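# Move the flexible plastic panel from rack into frame

## Task

Lift the bendable plastic panel out of the rack that holds it and set it in the metal frame. It counts as done only when each end of the panel sits fully inside the groove of its post, the bottom edge rests on the sill along its whole length, and the panel stays upright with nothing holding it.

## Robot and tools

ROBOT. Two UR7e-type arms, left_arm and right_arm, each with a Robotiq 140 two-finger gripper. The fingers can fold at a hinge. A grip on the outer quarter of the pads (toward the tips) is firm. A grip nearer the palm lets the fingers wrap: narrow parts may slip or not be held, and wide ones may be squeezed harder than asked. A fingertip pushed end-on into a surface folds easily, so a move can pass the surface with hardly any force showing, and the next grip may then fail.

FRAMES. Each arm reports its hand position (m), quaternion wxyz and velocities in its own base frame. The scene frame has its origin at table height, midway between the arms; +z up, +x away from the robot over the table, left_arm on the +y side. Calibrated bases: left_arm (-0.059, +0.450, +0.027) m, quat (1, 0, 0, 0.030); right_arm (+0.051, -0.519, +0.027) m, quat (1, 0, 0, -0.011). Fixed cameras and the table use the scene frame. On the gripper, +z points along the fingers and they open along y. end_effector_position is the point between the pads when they are shut; fingertips reach about 33 mm past it (9 mm when fully open). Printed poses can be a few cm off.

ROW FORMAT (used by execute_actions and move). One flat list of 18 numbers, each in [-1, 1], covering both arms: left_arm first, then right_arm. Per arm: 6 joint numbers, then gripper position, force_limit, speed. Joint order in a row and in every result list: shoulder pan, wrist 2, wrist 1, shoulder lift, wrist 3, elbow. Joint numbers are offsets, not poses: 1.0 = 2.222 rad, counted from the "Joint targets" line as it stood when the action (or move) began, not from the previous row. Sending the same offset again moves further. Send 0 for an arm's joints to leave it at its targets. Stated ranges: elbow -3.142 to 3.142 rad, all other joints -6.283 to 6.283. An action asking a joint more than 0.010 rad beyond its range is refused for both arms; a badly formed action rejects the whole call.

GRIPPER NUMBERS. position is absolute: +1 fully open (140 mm), about -0.8 pads touch, -1 closes until blocked. force_limit: -1 about 14 N, 0 about 40 N, +1 about 58 N on a slow close; faster closes grip much harder. speed: -1 about 30 mm/s, 0 about 140, +1 about 250. Both start at +1. To keep a gripper unchanged, resend its last three numbers. To tighten a grip, raise force_limit and change position slightly (e.g. -1 to -0.98). object_status: 0 moving, 1 blocked opening, 2 blocked closing (what you want after a grasp), 3 reached target or pads met. position_measured counts: 3 open, ~75 = 100 mm, 139 = 60 mm, 200 = 20 mm, 230 pads met.

TOOLS.
execute_actions(actions, cameras): actions is a list of actions; each action is a list of up to 15 rows, one per 1/30 s step, the last row repeated to fill 15 steps. Each action lasts 0.5 s. Images come only if actions is empty or cameras names them.
move(target, speed, blend, stop_force, zero, blocking, cameras): target is one row or up to 15 rows; all offsets count from the same Joint targets, not from the previous target. Joints of both arms move together, so the hand follows a curve, with no collision avoidance. speed: rad/s of the joint with farthest to go, 0.01-3.14, default 0.5. blend: rad corner rounding between listed targets, 0 = stop at each. stop_force: 3-120 N on the wrist sensor; the arm stops and holds on contact. Use a low speed with it; leave it out when backing off a contact. zero (default true) resets the sensor zero first. blocking=false returns after about 0.5 s while the move continues (not allowed with stop_force). The result adds a "move:" line: done, off_target, moving, held or fault.
wait(seconds 0-10), stop() to brake a running move, zero_wrist_force(arm), zoom_image(camera, region [x0,y0,x1,y1] pixels, at most 504 each way), read_manual(section), finished_scene(scene = the current scene number; irreversible).
Cameras: cam_head_left, cam_head_right, cam_high, cam_low, cam_left_wrist, cam_right_wrist, all 672x504.

RESULTS. Joint positions, velocities, torques (rad, rad/s, N m) per arm in the joint order above; "Joint targets" is the base for the next offsets. "within noise" means the arm is still. "joint sent to its limit" and "joint command not followed" (clearance check between arms) flag clipped commands. Wrist force/torque are along the gripper's own axes, a push from a surface reading as force into the arm; a third line gives the peak since the last one shown. MOTOR HOT warns at 70 °C; at 85 °C the arm is braked for 30-60 s.

AVOID. Contact torque reaching 141 N m (shoulder, elbow) or 26.3 N m (wrists), or about 150 N of outside force, stops the arm for 10 s. Arms are stiff: targets past a firm contact cause faults. Do not let the arms or grippers strike or squeeze each other, do not hit the frame or rack hard, do not drop the panel or release it while moving, and never let anything leave the table. Avoid twisting the panel hard or holding it far from its middle. Faster motion and motion past contact both hit harder.

Each tool is called in YAML: its name, and indented under it one key for each argument.

## Session

I'll start by looking at the scene.

execute_actions:
  actions: []

Scene clock: 0.00 s.
left_arm: end_effector_position=(+0.1117, -0.4983, +0.3037) position_measured=3 object_status=3 end_effector_quat_wxyz=(+0.117, +0.847, +0.249, +0.455) | right_arm: end_effector_position=(+0.8132, +0.2905, +0.2781) position_measured=3 object_status=3 end_effector_quat_wxyz=(-0.273, +0.673, +0.054, +0.685)
Joint names: [shoulder pan, wrist 2, wrist 1, shoulder lift, wrist 3, elbow]
Joint positions: left_arm=[-2.106 -0.799 -1.011 -1.468 0.18 1.584] | right_arm=[0.037 -1.15 -4.135 -0.769 3.48 1.666]
Joint velocities: within noise
Joint torques (N m): no reading
Wrist force (N): no reading
Wrist torque (N m): no reading
Wrist force, peak (N): no reading
Joint targets: left_arm=[-2.106 -0.799 -1.011 -1.468 0.180 1.584] | right_arm=[0.037 -1.150 -4.135 -0.769 3.480 1.666]
Tool commands: left_gripper/position=+1.0 left_gripper/force_limit=+1.0 left_gripper/speed=+1.0 right_gripper/position=+1.0 right_gripper/force_limit=+1.0 right_gripper/speed=+1.0

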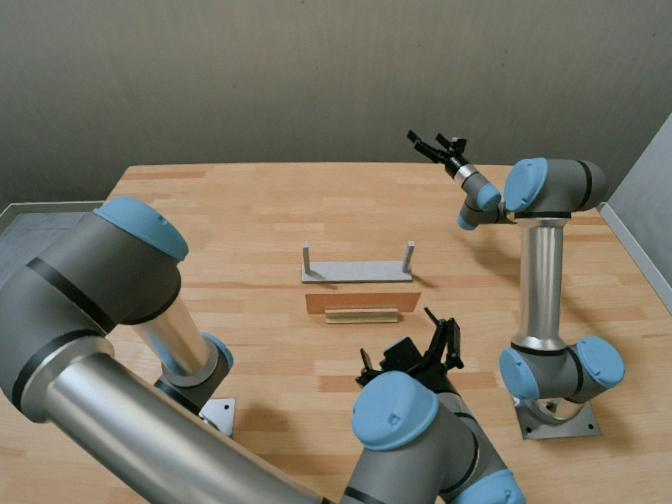

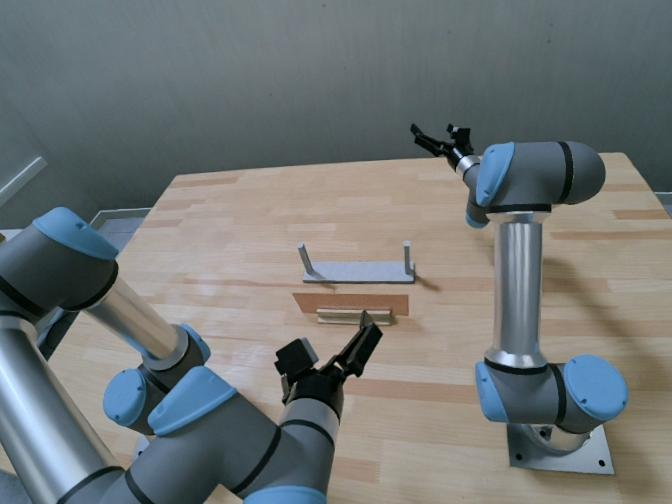

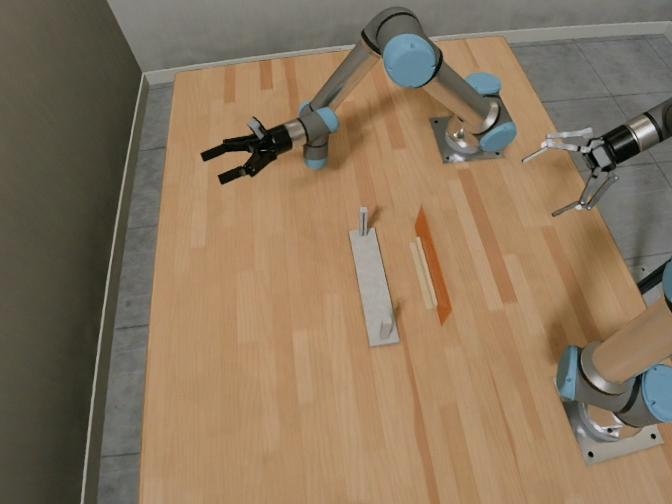

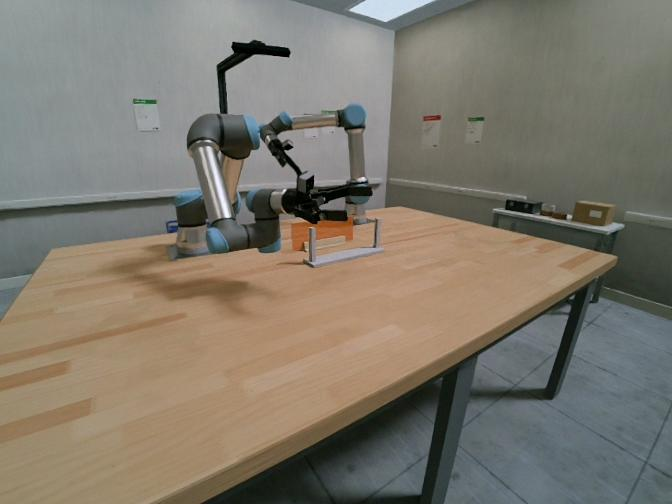

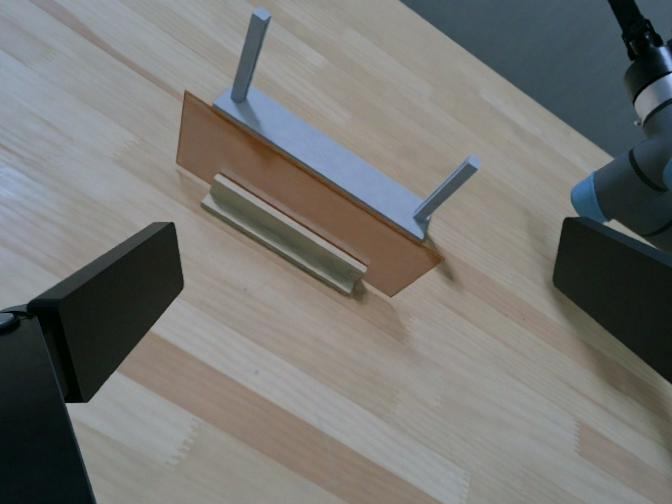

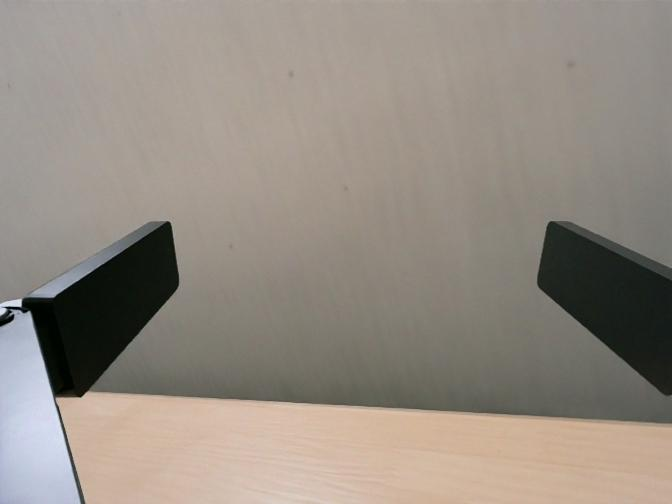

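zoom_image:
  camera: "cam_left_wrist"
  region: [160, 0, 500, 310]

zoom_image:
  camera: "cam_high"
  region: [320, 190, 480, 360]

zoom_image:
  camera: "cam_head_right"
  region: [280, 220, 430, 340]

zoom_image:
  camera: "cam_head_left"
  region: [290, 220, 440, 340]

zoom_image:
  camera: "cam_low"
  region: [270, 170, 410, 280]

Scaled by 1.482 from the camera's 672x504 image, which has a finer 960x720 frame.

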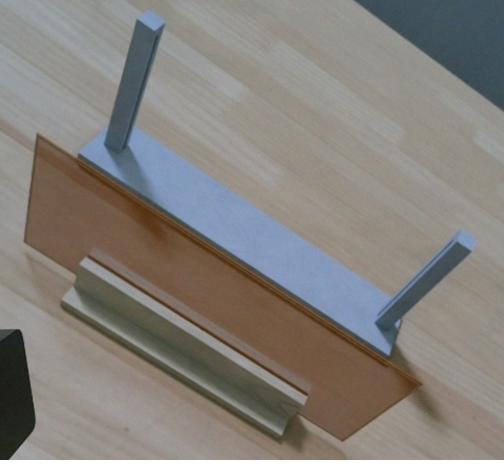

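Scaled by 2.965 from the camera's 672x504 image, which has a finer 960x720 frame.

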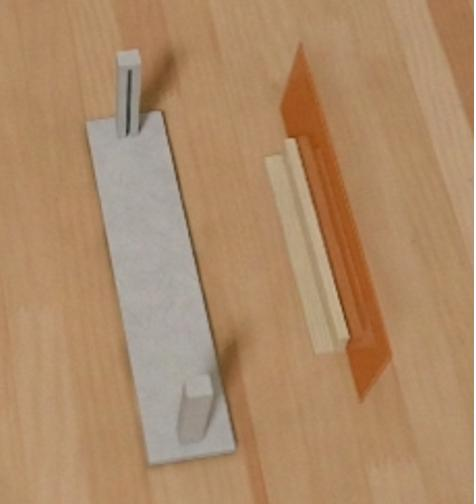

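Scaled by 3.360 from the camera's 672x504 image, which has a finer 960x720 frame.

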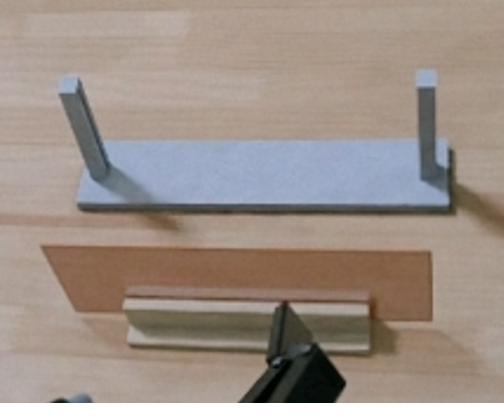

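Scaled by 3.360 from the camera's 672x504 image, which has a finer 960x720 frame.

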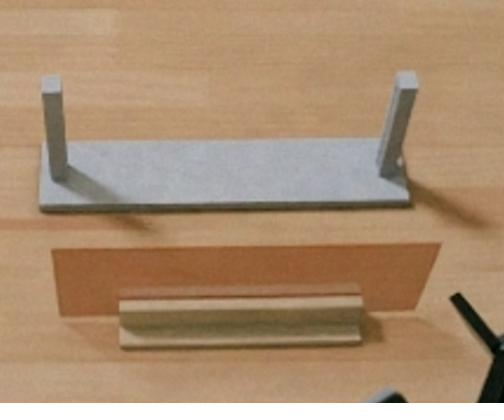

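Scaled by 3.600 from the camera's 672x504 image, which has a finer 960x720 frame.

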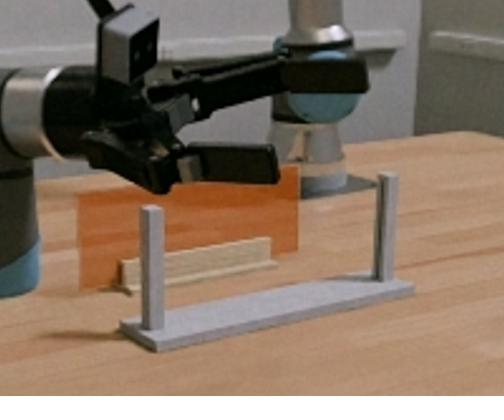

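zoom_image:
  camera: "cam_left_wrist"
  region: [205, 0, 295, 110]

zoom_image:
  camera: "cam_left_wrist"
  region: [395, 140, 495, 300]

zoom_image:
  camera: "cam_high"
  region: [345, 195, 400, 250]

zoom_image:
  camera: "cam_low"
  region: [360, 210, 400, 260]

Scaled by 4.582 from the camera's 672x504 image, which has a finer 960x720 frame.

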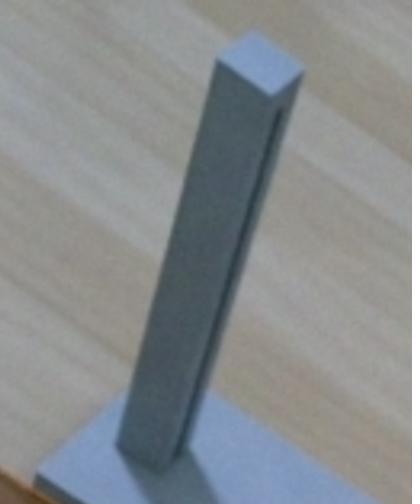

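Scaled by 3.150 from the camera's 672x504 image, which has a finer 960x720 frame.

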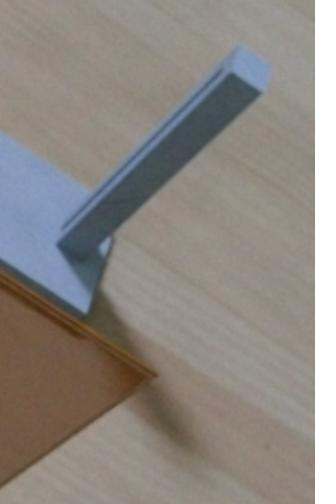

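Scaled by 9.164 from the camera's 672x504 image, which has a finer 960x720 frame.

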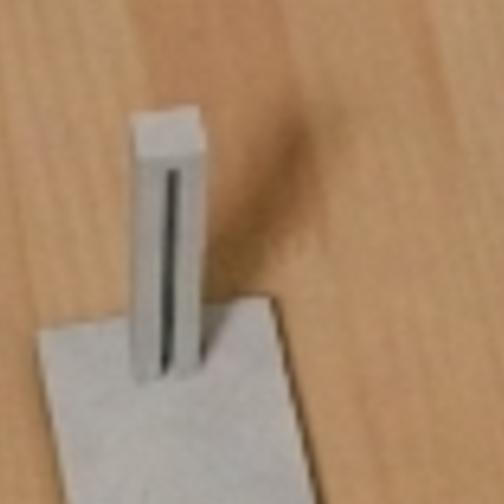

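Scaled by 10.080 from the camera's 672x504 image, which has a finer 960x720 frame.

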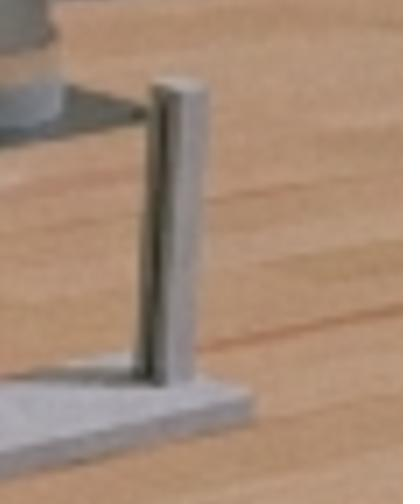

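move:
  target: [0.4761, -0.3474, -0.3132, -0.0387, 0.1638, 0.0482, 1.0, 1.0, 1.0, 0.2462, -0.1611, 0.9298, -0.3371, 0.7084, 0.0448, 1.0, 1.0, 1.0]
  speed: 0.9
  cameras: ["cam_left_wrist", "cam_right_wrist"]

Scene clock: 121.93 s.
left_arm: end_effector_position=(+0.3626, -0.3626, +0.2229) position_measured=3 object_status=3 end_effector_quat_wxyz=(+0.000, +0.715, +0.699, +0.000) | right_arm: end_effector_position=(+0.3968, +0.4453, +0.2148) position_measured=3 object_status=3 end_effector_quat_wxyz=(-0.129, +0.783, -0.608, +0.010)
Joint names: [shoulder pan, wrist 2, wrist 1, shoulder lift, wrist 3, elbow]
Joint positions: left_arm=[-1.049 -1.571 -1.707 -1.554 0.544 1.691] | right_arm=[0.584 -1.508 -2.069 -1.518 5.053 1.765]
Joint torques (N m): left_arm=[12.3 -1.66 -3.7 -39.78 1.48 -13.3] | right_arm=[12.76 -2.39 -2 -33.47 1.96 -13.49]
Wrist force (N): left_arm=[-1.3 -0.7 -2.6] | right_arm=[4.7 1.7 3.4]
Wrist torque (N m): left_arm=[0.04 0.20 -0.31] | right_arm=[0.59 -1.10 -0.24]
Wrist force, peak (N): left_arm=[-1.3 -1.0 -2.9] | right_arm=[5.0 2.3 3.5]
Joint targets: left_arm=[-1.048 -1.571 -1.707 -1.554 0.544 1.691] | right_arm=[0.584 -1.508 -2.069 -1.518 5.054 1.765]
move: done
Images, in order (width x height): cam_left_wrist 672x504, cam_right_wrist 672x504.

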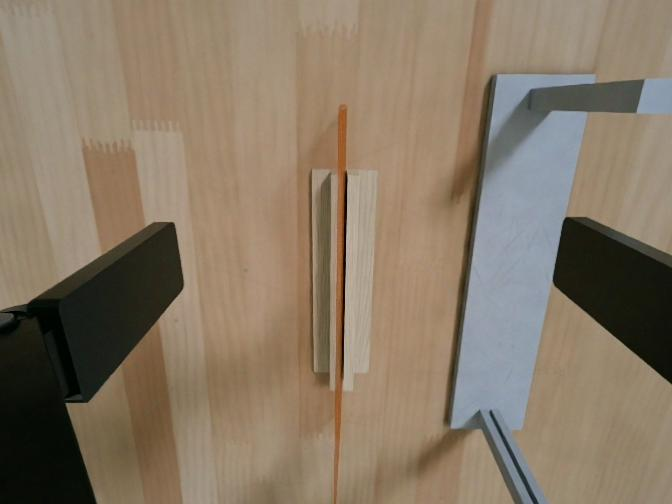

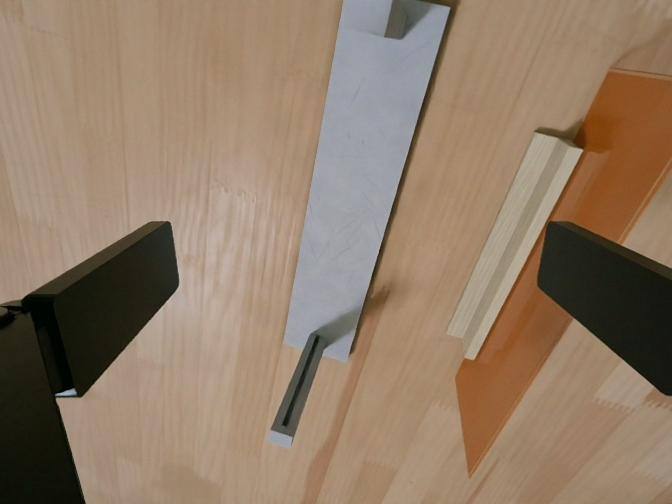

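move:
  target: [0, 0, 0, 0, 0, 0, 1.0, 1.0, 1.0, 0.0437, -0.0283, 0.1643, -0.0594, 0.1251, 0.0081, 1.0, 1.0, 1.0]
  speed: 0.6
  cameras: ["cam_right_wrist", "cam_high", "cam_low"]

Scene clock: 135.00 s.
left_arm: end_effector_position=(+0.3626, -0.3626, +0.2229) position_measured=3 object_status=3 end_effector_quat_wxyz=(+0.000, +0.715, +0.700, +0.000) | right_arm: end_effector_position=(+0.2695, +0.3899, +0.2229) position_measured=3 object_status=3 end_effector_quat_wxyz=(+0.000, +0.729, -0.685, +0.000)
Joint names: [shoulder pan, wrist 2, wrist 1, shoulder lift, wrist 3, elbow]
Joint positions: left_arm=[-1.048 -1.571 -1.707 -1.554 0.544 1.691] | right_arm=[0.681 -1.571 -1.704 -1.65 5.331 1.783]
Joint torques (N m): left_arm=[11.15 -1.7 -3.91 -40.28 1.29 -12.76] | right_arm=[12.25 -2.44 -1.63 -27.96 1.31 -13.8]
Wrist force (N): left_arm=[-1.3 -0.9 -2.7] | right_arm=[4.2 0.5 3.3]
Wrist torque (N m): left_arm=[-0.01 0.21 -0.31] | right_arm=[0.40 -1.02 -0.32]
Wrist force, peak (N): left_arm=[-1.4 -1.2 -3.0] | right_arm=[5.0 1.6 3.4]
Joint targets: left_arm=[-1.048 -1.571 -1.707 -1.554 0.544 1.691] | right_arm=[0.681 -1.571 -1.704 -1.650 5.332 1.783]
move: done
Images, in order (width x height): cam_high 672x504, cam_low 672x504, cam_right_wrist 672x504.

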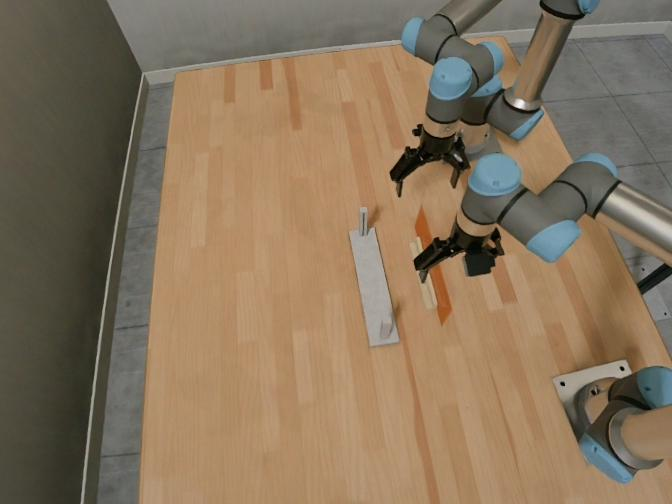

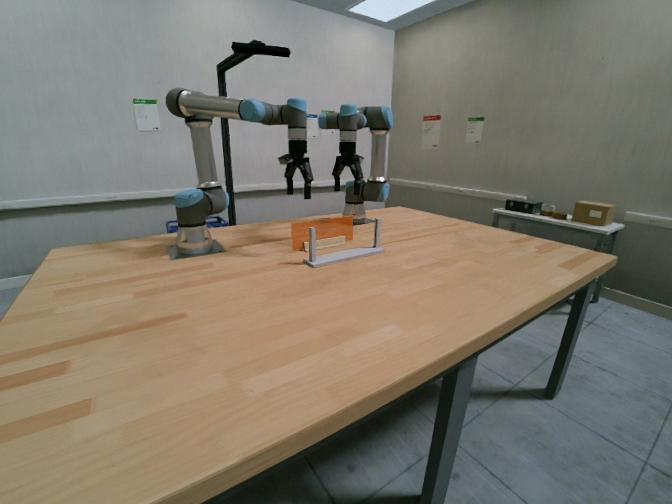

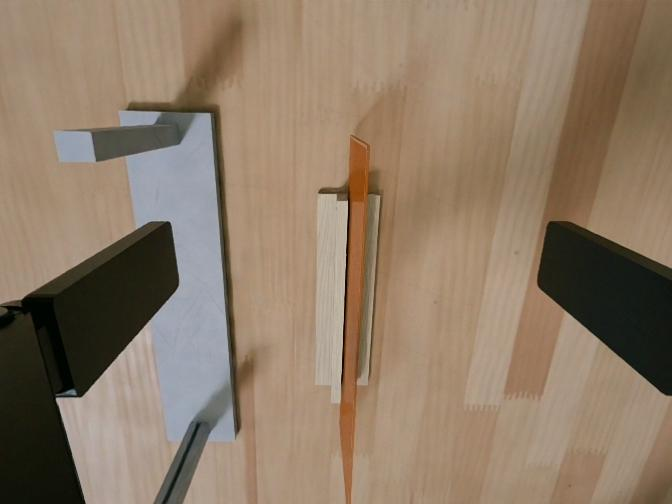

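zoom_image:
  camera: "cam_right_wrist"
  region: [290, 100, 420, 300]

zoom_image:
  camera: "cam_right_wrist"
  region: [290, 304, 420, 504]

zoom_image:
  camera: "cam_right_wrist"
  region: [40, 90, 260, 270]

zoom_image:
  camera: "cam_right_wrist"
  region: [130, 380, 270, 504]

Scaled by 2.520 from the camera's 672x504 image, which has a finer 960x720 frame.

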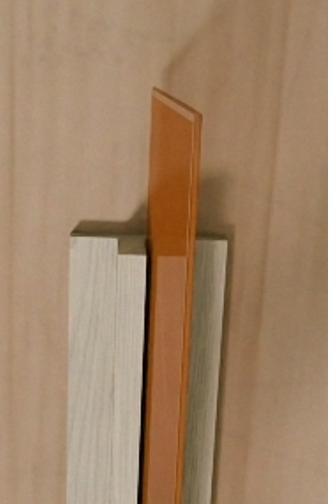

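Scaled by 2.520 from the camera's 672x504 image, which has a finer 960x720 frame.

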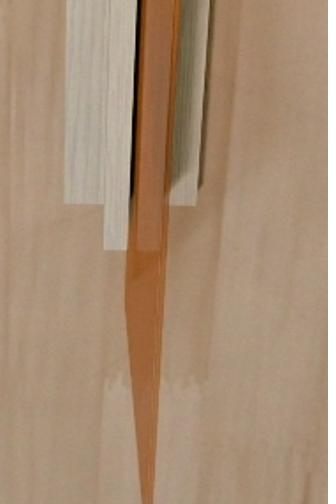

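Scaled by 2.291 from the camera's 672x504 image, which has a finer 960x720 frame.

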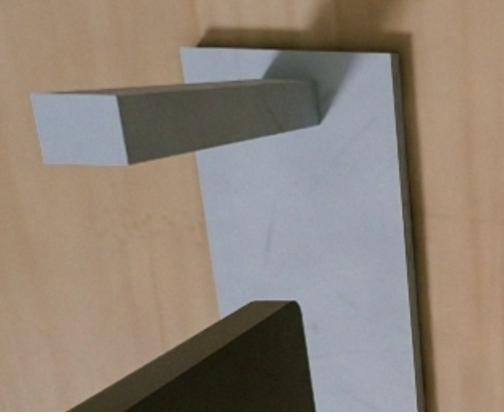

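Scaled by 3.600 from the camera's 672x504 image, which has a finer 960x720 frame.

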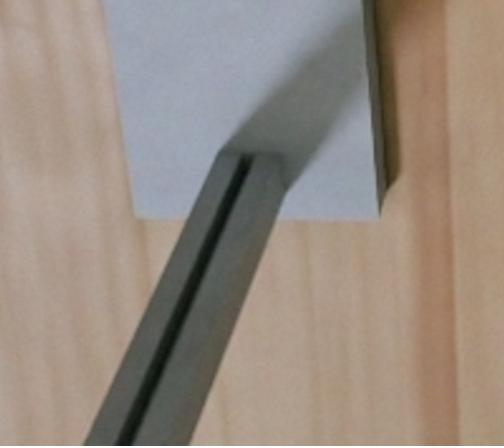

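move:
  target: [-0.00815, 0, -0.06989, 0.01656, -0.00419, 0.05297, -0.2, 0.0, 0.0, 0.03114, 0, -0.072, 0.02975, 0.04302, 0.04235, -0.2, 0.0, 0.0]
  speed: 0.4
  cameras: ["cam_left_wrist", "cam_right_wrist"]

Scene clock: 174.27 s.
left_arm: end_effector_position=(+0.3575, -0.3718, +0.1634) position_measured=154 object_status=3 end_effector_quat_wxyz=(+0.000, +0.718, +0.696, +0.000) | right_arm: end_effector_position=(+0.2526, +0.4175, +0.1630) position_measured=154 object_status=3 end_effector_quat_wxyz=(+0.000, +0.720, -0.694, +0.000)
Joint names: [shoulder pan, wrist 2, wrist 1, shoulder lift, wrist 3, elbow]
Joint positions: left_arm=[-1.066 -1.571 -1.862 -1.518 0.534 1.808] | right_arm=[0.75 -1.571 -1.863 -1.584 5.427 1.877]
Joint torques (N m): left_arm=[-7.69 -1.22 -3.91 -16.78 -1.56 -10.76] | right_arm=[11.63 -0.98 -5.2 -16.64 1.61 -12.19]
Wrist force (N): left_arm=[-1.3 -0.7 -2.4] | right_arm=[4.0 1.0 3.2]
Wrist torque (N m): left_arm=[0.01 0.23 -0.17] | right_arm=[0.47 -0.97 -0.31]
Wrist force, peak (N): left_arm=[-1.2 -1.0 -3.6] | right_arm=[3.8 1.1 4.5]
Joint targets: left_arm=[-1.066 -1.571 -1.862 -1.518 0.534 1.809] | right_arm=[0.750 -1.571 -1.864 -1.584 5.427 1.877]
move: done
Images, in order (width x height): cam_left_wrist 672x504, cam_right_wrist 672x504.

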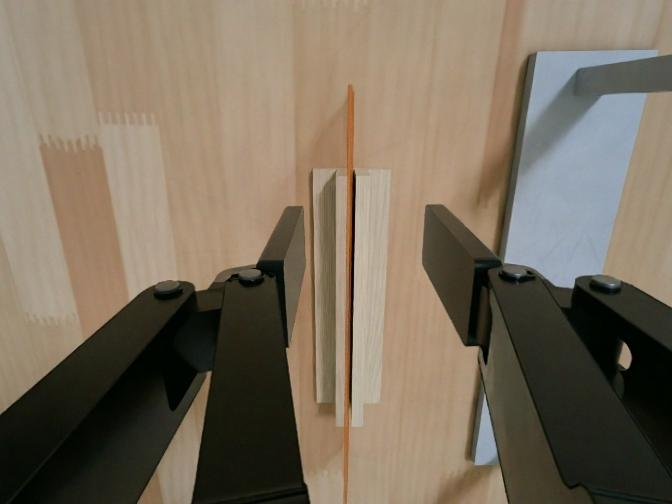

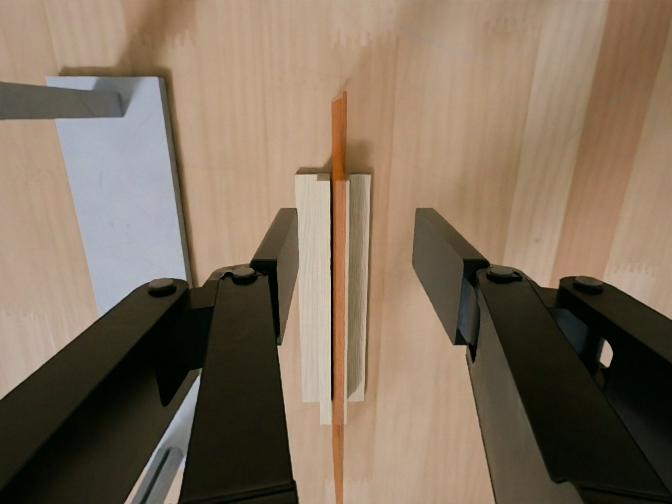

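zoom_image:
  camera: "cam_left_wrist"
  region: [250, 60, 480, 290]

zoom_image:
  camera: "cam_right_wrist"
  region: [240, 70, 480, 310]

zoom_image:
  camera: "cam_left_wrist"
  region: [300, 300, 420, 504]

zoom_image:
  camera: "cam_right_wrist"
  region: [280, 300, 400, 504]

Scaled by 2.191 from the camera's 672x504 image, which has a finer 960x720 frame.

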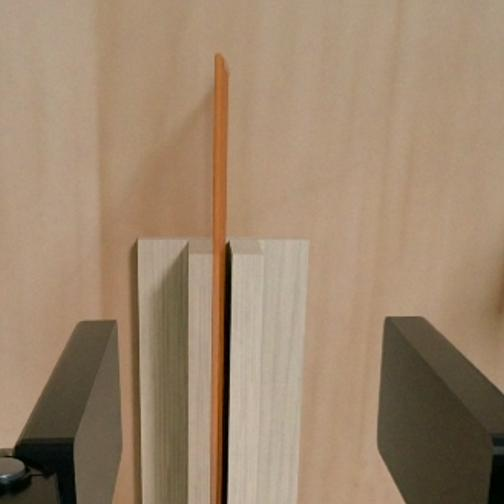

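Scaled by 2.100 from the camera's 672x504 image, which has a finer 960x720 frame.

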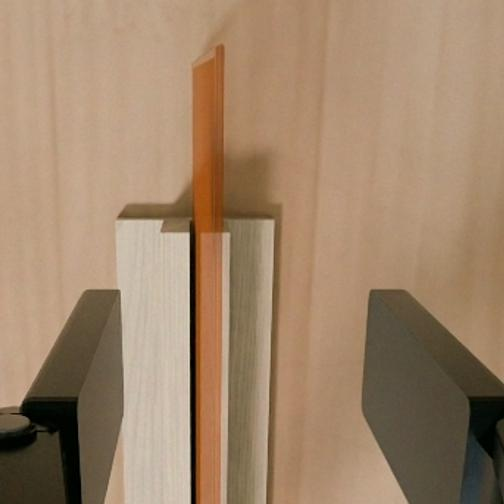

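Scaled by 2.471 from the camera's 672x504 image, which has a finer 960x720 frame.

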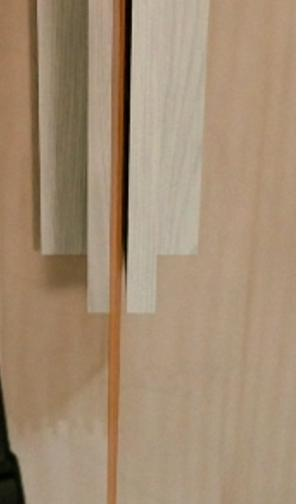

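Scaled by 2.471 from the camera's 672x504 image, which has a finer 960x720 frame.

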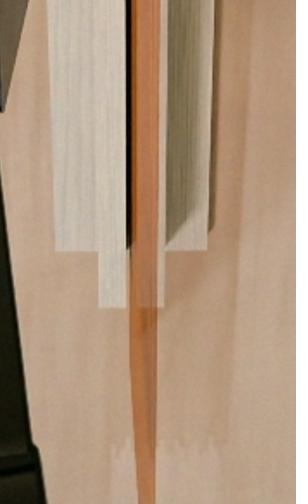

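move:
  target: [-0.0013, 0, -0.05627, 0.01732, 0.00387, 0.03904, -0.2, 0.0, 0.0, -0.0066, 0, -0.05467, 0.02371, -0.00539, 0.03104, -0.2, 0.0, 0.0]
  speed: 0.2
  cameras: ["cam_left_wrist", "cam_right_wrist", "cam_low", "cam_high"]

zoom_image:
  camera: "cam_low"
  region: [270, 170, 410, 280]

zoom_image:
  camera: "cam_left_wrist"
  region: [250, 20, 480, 290]

zoom_image:
  camera: "cam_right_wrist"
  region: [240, 20, 480, 290]

zoom_image:
  camera: "cam_high"
  region: [340, 130, 520, 340]

Scene clock: 236.23 s.
left_arm: end_effector_position=(+0.3560, -0.3722, +0.1162) position_measured=154 object_status=3 end_effector_quat_wxyz=(+0.000, +0.722, +0.692, +0.000) | right_arm: end_effector_position=(+0.2629, +0.4177, +0.1179) position_measured=154 object_status=3 end_effector_quat_wxyz=(+0.000, +0.719, -0.695, +0.000)
Joint names: [shoulder pan, wrist 2, wrist 1, shoulder lift, wrist 3, elbow]
Joint positions: left_arm=[-1.069 -1.571 -1.987 -1.479 0.543 1.895] | right_arm=[0.736 -1.571 -1.985 -1.531 5.415 1.946]
Joint torques (N m): left_arm=[-7.31 0.38 -3.89 -17.39 1.38 -12.7] | right_arm=[-10 1.77 -4.56 -20.32 -1.82 -11.53]
Wrist force (N): left_arm=[-1.1 -1.0 -2.5] | right_arm=[4.2 1.3 3.4]
Wrist torque (N m): left_arm=[-0.04 0.19 -0.29] | right_arm=[0.54 -1.01 -0.18]
Wrist force, peak (N): left_arm=[-1.2 -0.7 -3.2] | right_arm=[4.2 0.9 4.1]
Joint targets: left_arm=[-1.069 -1.571 -1.987 -1.479 0.543 1.895] | right_arm=[0.735 -1.571 -1.985 -1.531 5.415 1.946]
move: done
Images, in order (width x height): cam_high 672x504, cam_low 672x504, cam_left_wrist 672x504, cam_right_wrist 672x504.

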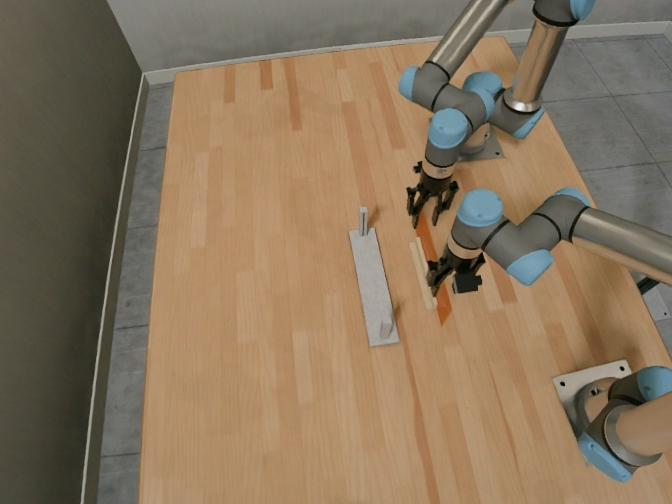

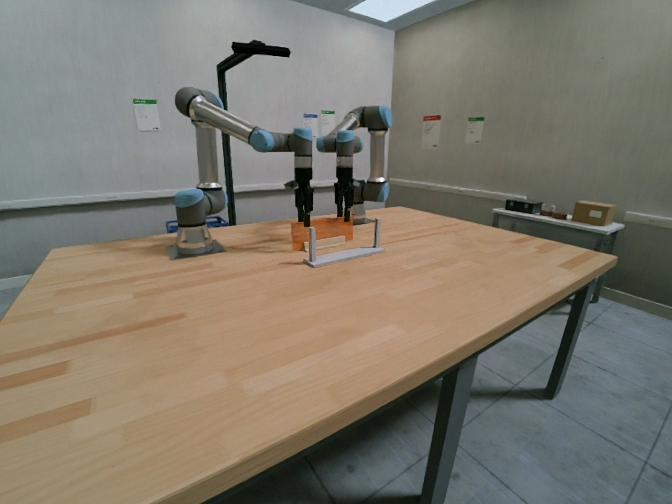

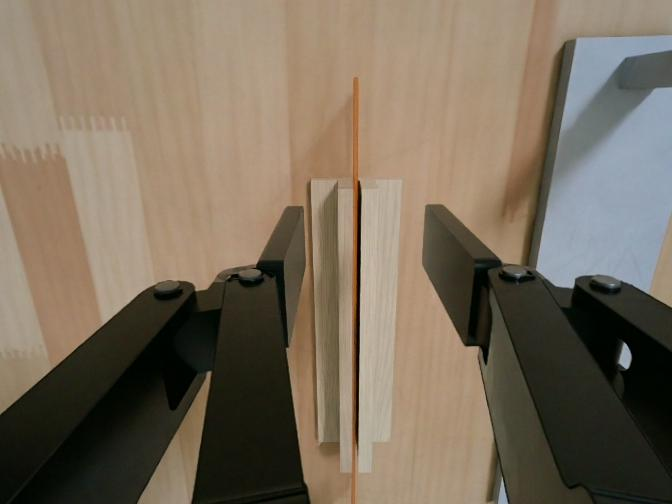

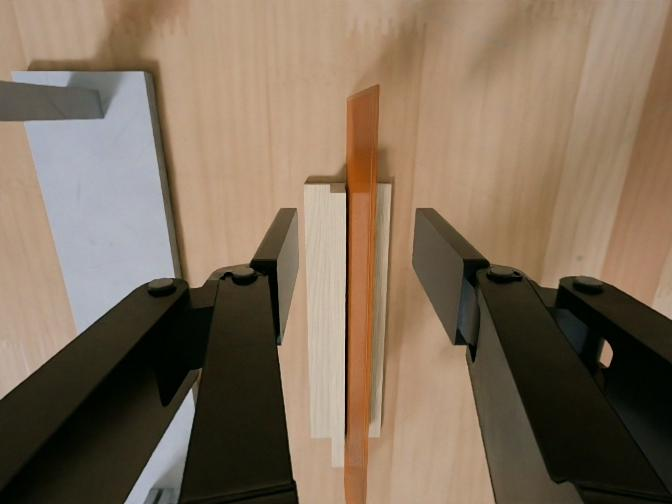

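Scaled by 3.600 from the camera's 672x504 image, which has a finer 960x720 frame.

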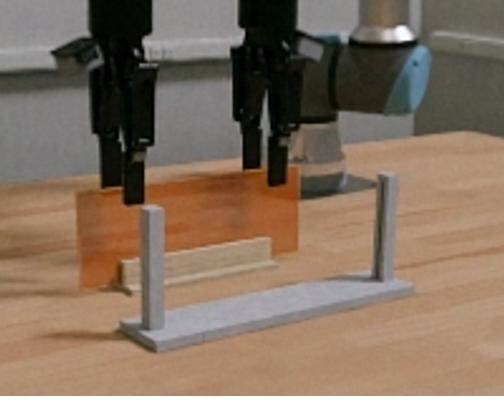

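Scaled by 1.867 from the camera's 672x504 image, which has a finer 960x720 frame.

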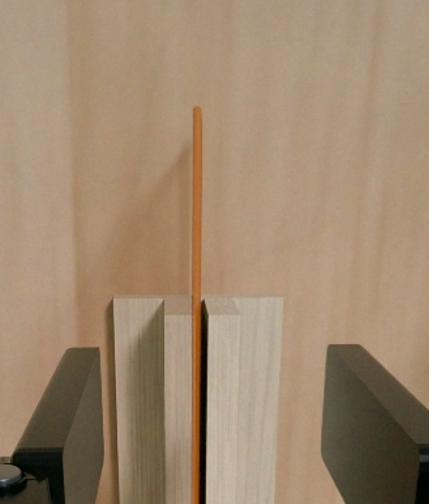

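Scaled by 1.867 from the camera's 672x504 image, which has a finer 960x720 frame.

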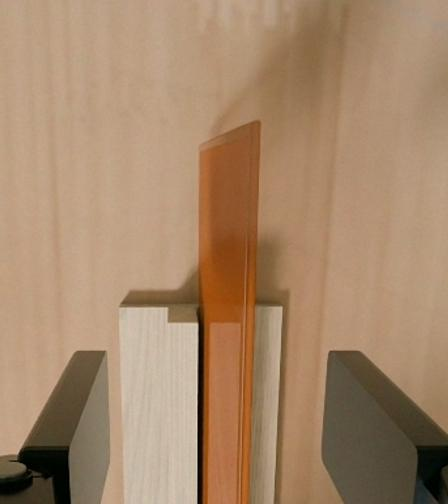

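Scaled by 2.400 from the camera's 672x504 image, which has a finer 960x720 frame.

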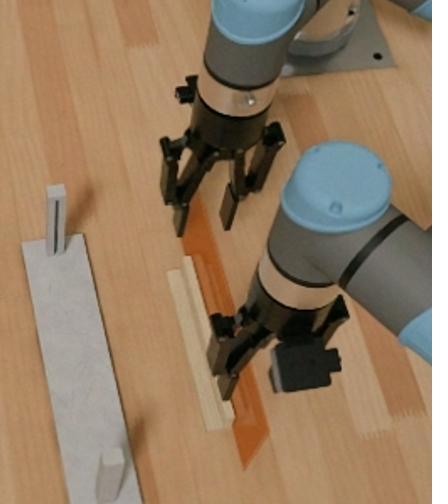

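zero_wrist_force:
  arm: "left_arm"

zero_wrist_force:
  arm: "right_arm"

move:
  target: [0, 0, 0, 0, 0, 0, -1.0, 1.0, -1.0, 0, 0, 0, 0, 0, 0, -1.0, 1.0, -1.0]
  cameras: ["cam_left_wrist", "cam_right_wrist", "cam_low"]

zoom_image:
  camera: "cam_left_wrist"
  region: [250, 20, 480, 290]

zoom_image:
  camera: "cam_right_wrist"
  region: [240, 20, 480, 290]

zoom_image:
  camera: "cam_low"
  region: [270, 170, 410, 280]

Wrist force sensor zeroed.

Wrist force sensor zeroed.

Scene clock: 248.87 s.
left_arm: end_effector_position=(+0.3560, -0.3721, +0.1160) position_measured=232 object_status=0 end_effector_quat_wxyz=(+0.000, +0.722, +0.692, +0.000) | right_arm: end_effector_position=(+0.2629, +0.4177, +0.1178) position_measured=232 object_status=0 end_effector_quat_wxyz=(+0.000, +0.719, -0.695, +0.000)
Joint names: [shoulder pan, wrist 2, wrist 1, shoulder lift, wrist 3, elbow]
Joint positions: left_arm=[-1.069 -1.571 -1.987 -1.479 0.543 1.895] | right_arm=[0.735 -1.571 -1.985 -1.531 5.415 1.946]
Joint torques (N m): left_arm=[-8.05 0.43 -3.77 -17.95 1.31 -11.64] | right_arm=[-9.66 0.56 -5.03 -18.41 -1.69 -12.28]
Wrist force (N, zeroed by zero_wrist_force): left_arm=[0.4 0.4 -0.6] | right_arm=[0.2 -0.1 -0.4]
Wrist torque (N m, zeroed by zero_wrist_force): left_arm=[0.05 -0.02 0.00] | right_arm=[-0.03 -0.01 -0.01]
Wrist force, peak (N, zeroed by zero_wrist_force): left_arm=[0.4 0.4 -0.7] | right_arm=[0.1 -0.3 -0.7]
Joint targets: left_arm=[-1.069 -1.571 -1.987 -1.479 0.543 1.895] | right_arm=[0.735 -1.571 -1.985 -1.531 5.415 1.946]
move: done
Images, in order (width x height): cam_low 672x504, cam_left_wrist 672x504, cam_right_wrist 672x504.

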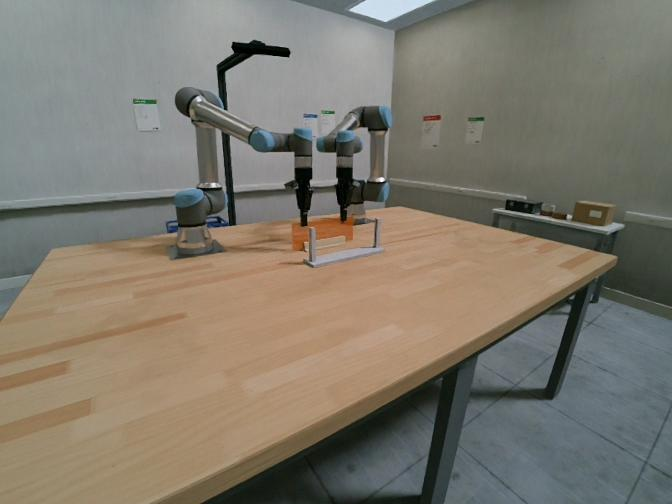

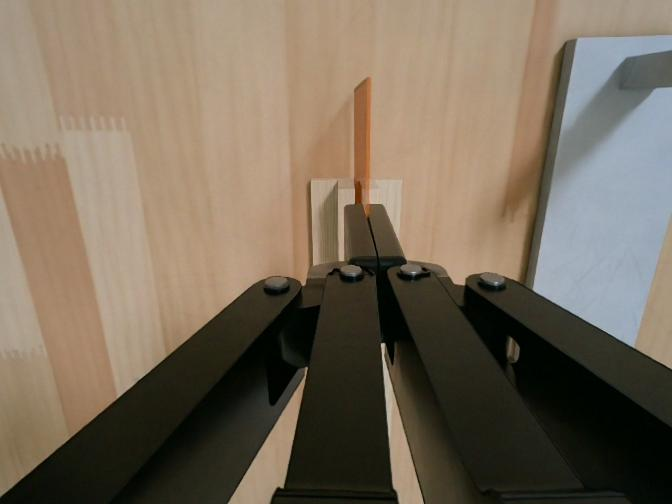

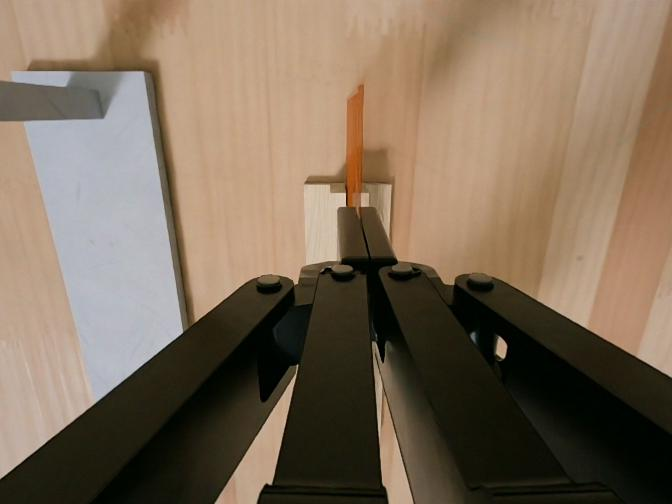

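Scaled by 1.867 from the camera's 672x504 image, which has a finer 960x720 frame.

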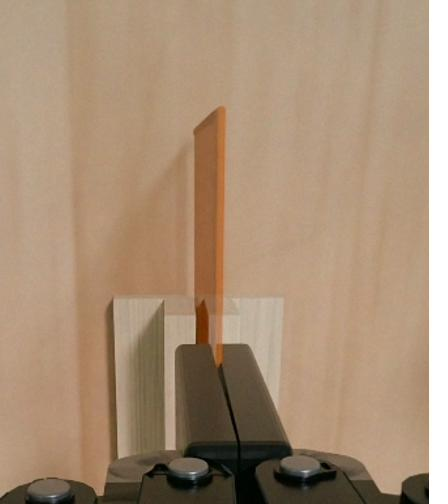

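Scaled by 1.867 from the camera's 672x504 image, which has a finer 960x720 frame.

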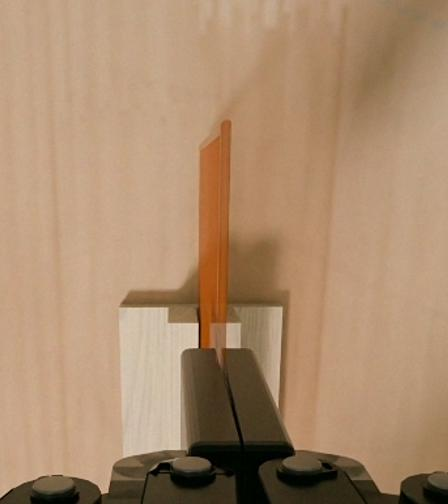

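Scaled by 3.600 from the camera's 672x504 image, which has a finer 960x720 frame.

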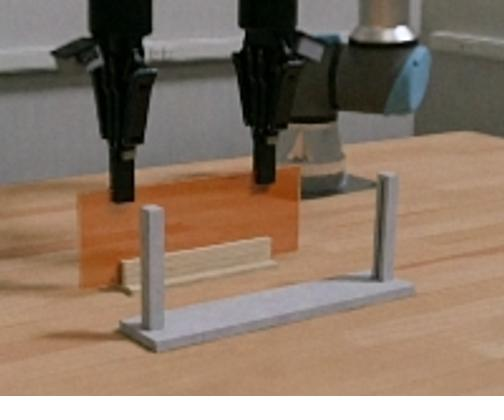

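move:
  target:
    - [0, 0, 0.035891, -0.012205, 0, -0.023686, -1.0, 1.0, -1.0, 0, 0, 0.036521, -0.012246, 0, -0.024275, -1.0, 1.0, -1.0]
    - [0, 0, 0.071328, -0.021791, 0, -0.049536, -1.0, 1.0, -1.0, 0, 0, 0.072439, -0.021814, 0, -0.050626, -1.0, 1.0, -1.0]
  speed: 0.12
  stop_force: 20
  cameras: ["cam_left_wrist", "cam_right_wrist", "cam_low", "cam_high"]

zoom_image:
  camera: "cam_low"
  region: [270, 160, 410, 280]

Scene clock: 261.60 s.
left_arm: end_effector_position=(+0.3560, -0.3721, +0.1760) position_measured=232 object_status=3 end_effector_quat_wxyz=(+0.000, +0.722, +0.692, +0.000) | right_arm: end_effector_position=(+0.2630, +0.4178, +0.1777) position_measured=232 object_status=3 end_effector_quat_wxyz=(+0.000, +0.719, -0.695, +0.000)
Joint names: [shoulder pan, wrist 2, wrist 1, shoulder lift, wrist 3, elbow]
Joint positions: left_arm=[-1.069 -1.571 -1.829 -1.527 0.543 1.785] | right_arm=[0.735 -1.571 -1.824 -1.579 5.415 1.834]
Joint torques (N m): left_arm=[-1.38 0.44 -1.45 -41.02 1.32 -37.23] | right_arm=[-7.91 -0.64 -1.62 -30.31 -1.8 -38.95]
Wrist force (N, zeroed by zero_wrist_force): left_arm=[0.2 0.3 0.5] | right_arm=[0.2 -0.4 0.4]
Wrist torque (N m, zeroed by zero_wrist_force): left_arm=[0.02 0.00 0.01] | right_arm=[-0.12 0.03 -0.01]
Wrist force, peak (N, zeroed by zero_wrist_force): left_arm=[2.6 0.1 0.4] | right_arm=[2.0 -0.2 0.5]
Joint targets: left_arm=[-1.069 -1.571 -1.829 -1.527 0.543 1.785] | right_arm=[0.735 -1.571 -1.824 -1.579 5.415 1.834]
move: done
Images, in order (width x height): cam_high 672x504, cam_low 672x504, cam_left_wrist 672x504, cam_right_wrist 672x504.

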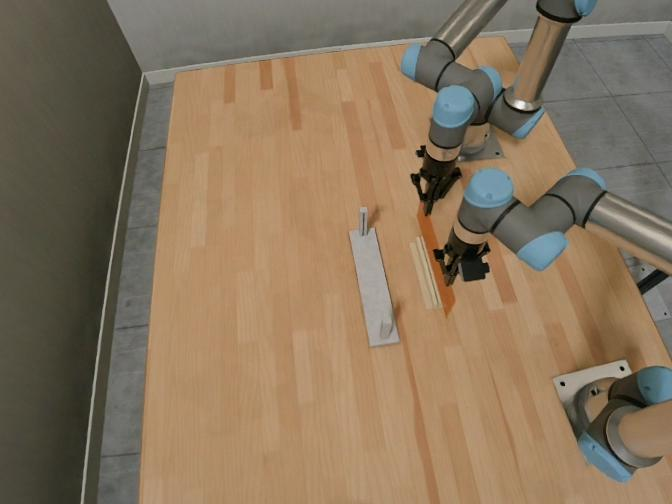

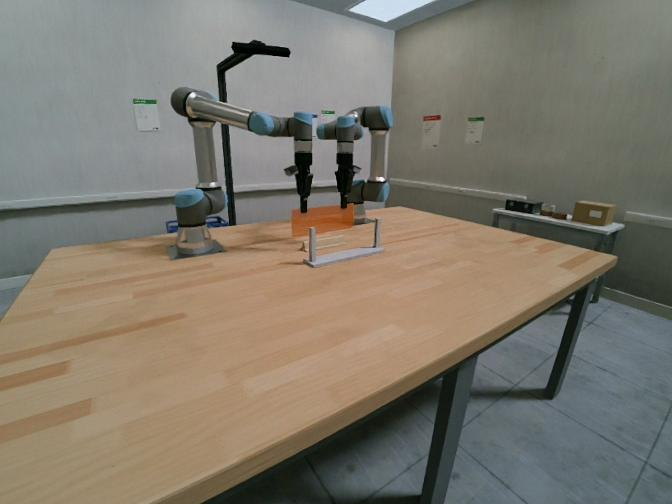

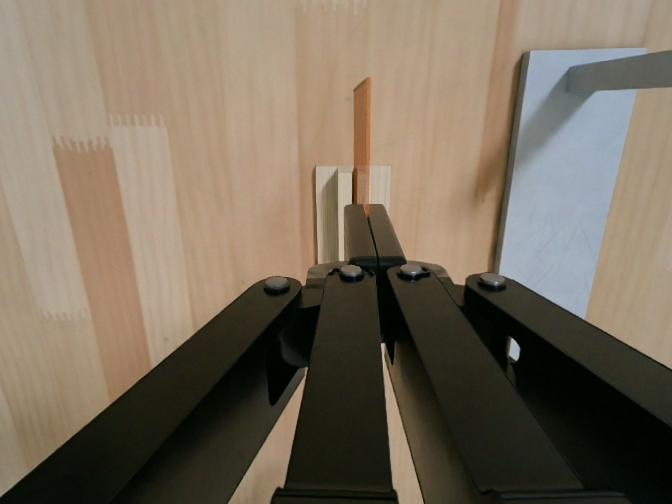

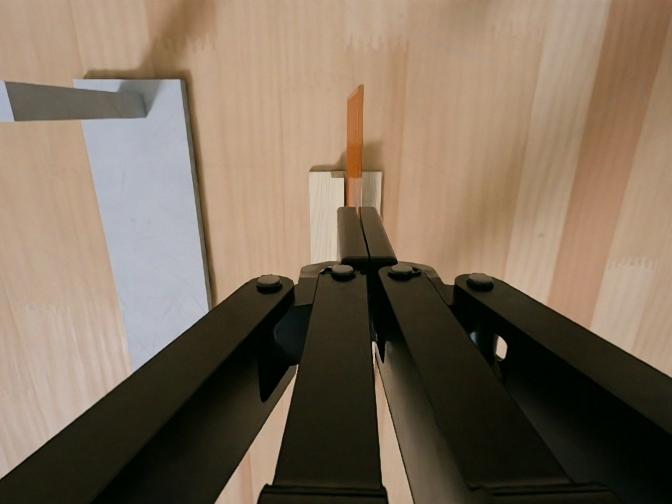

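Scaled by 3.600 from the camera's 672x504 image, which has a finer 960x720 frame.

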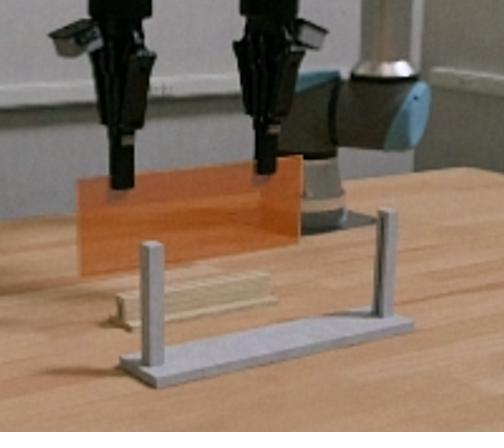

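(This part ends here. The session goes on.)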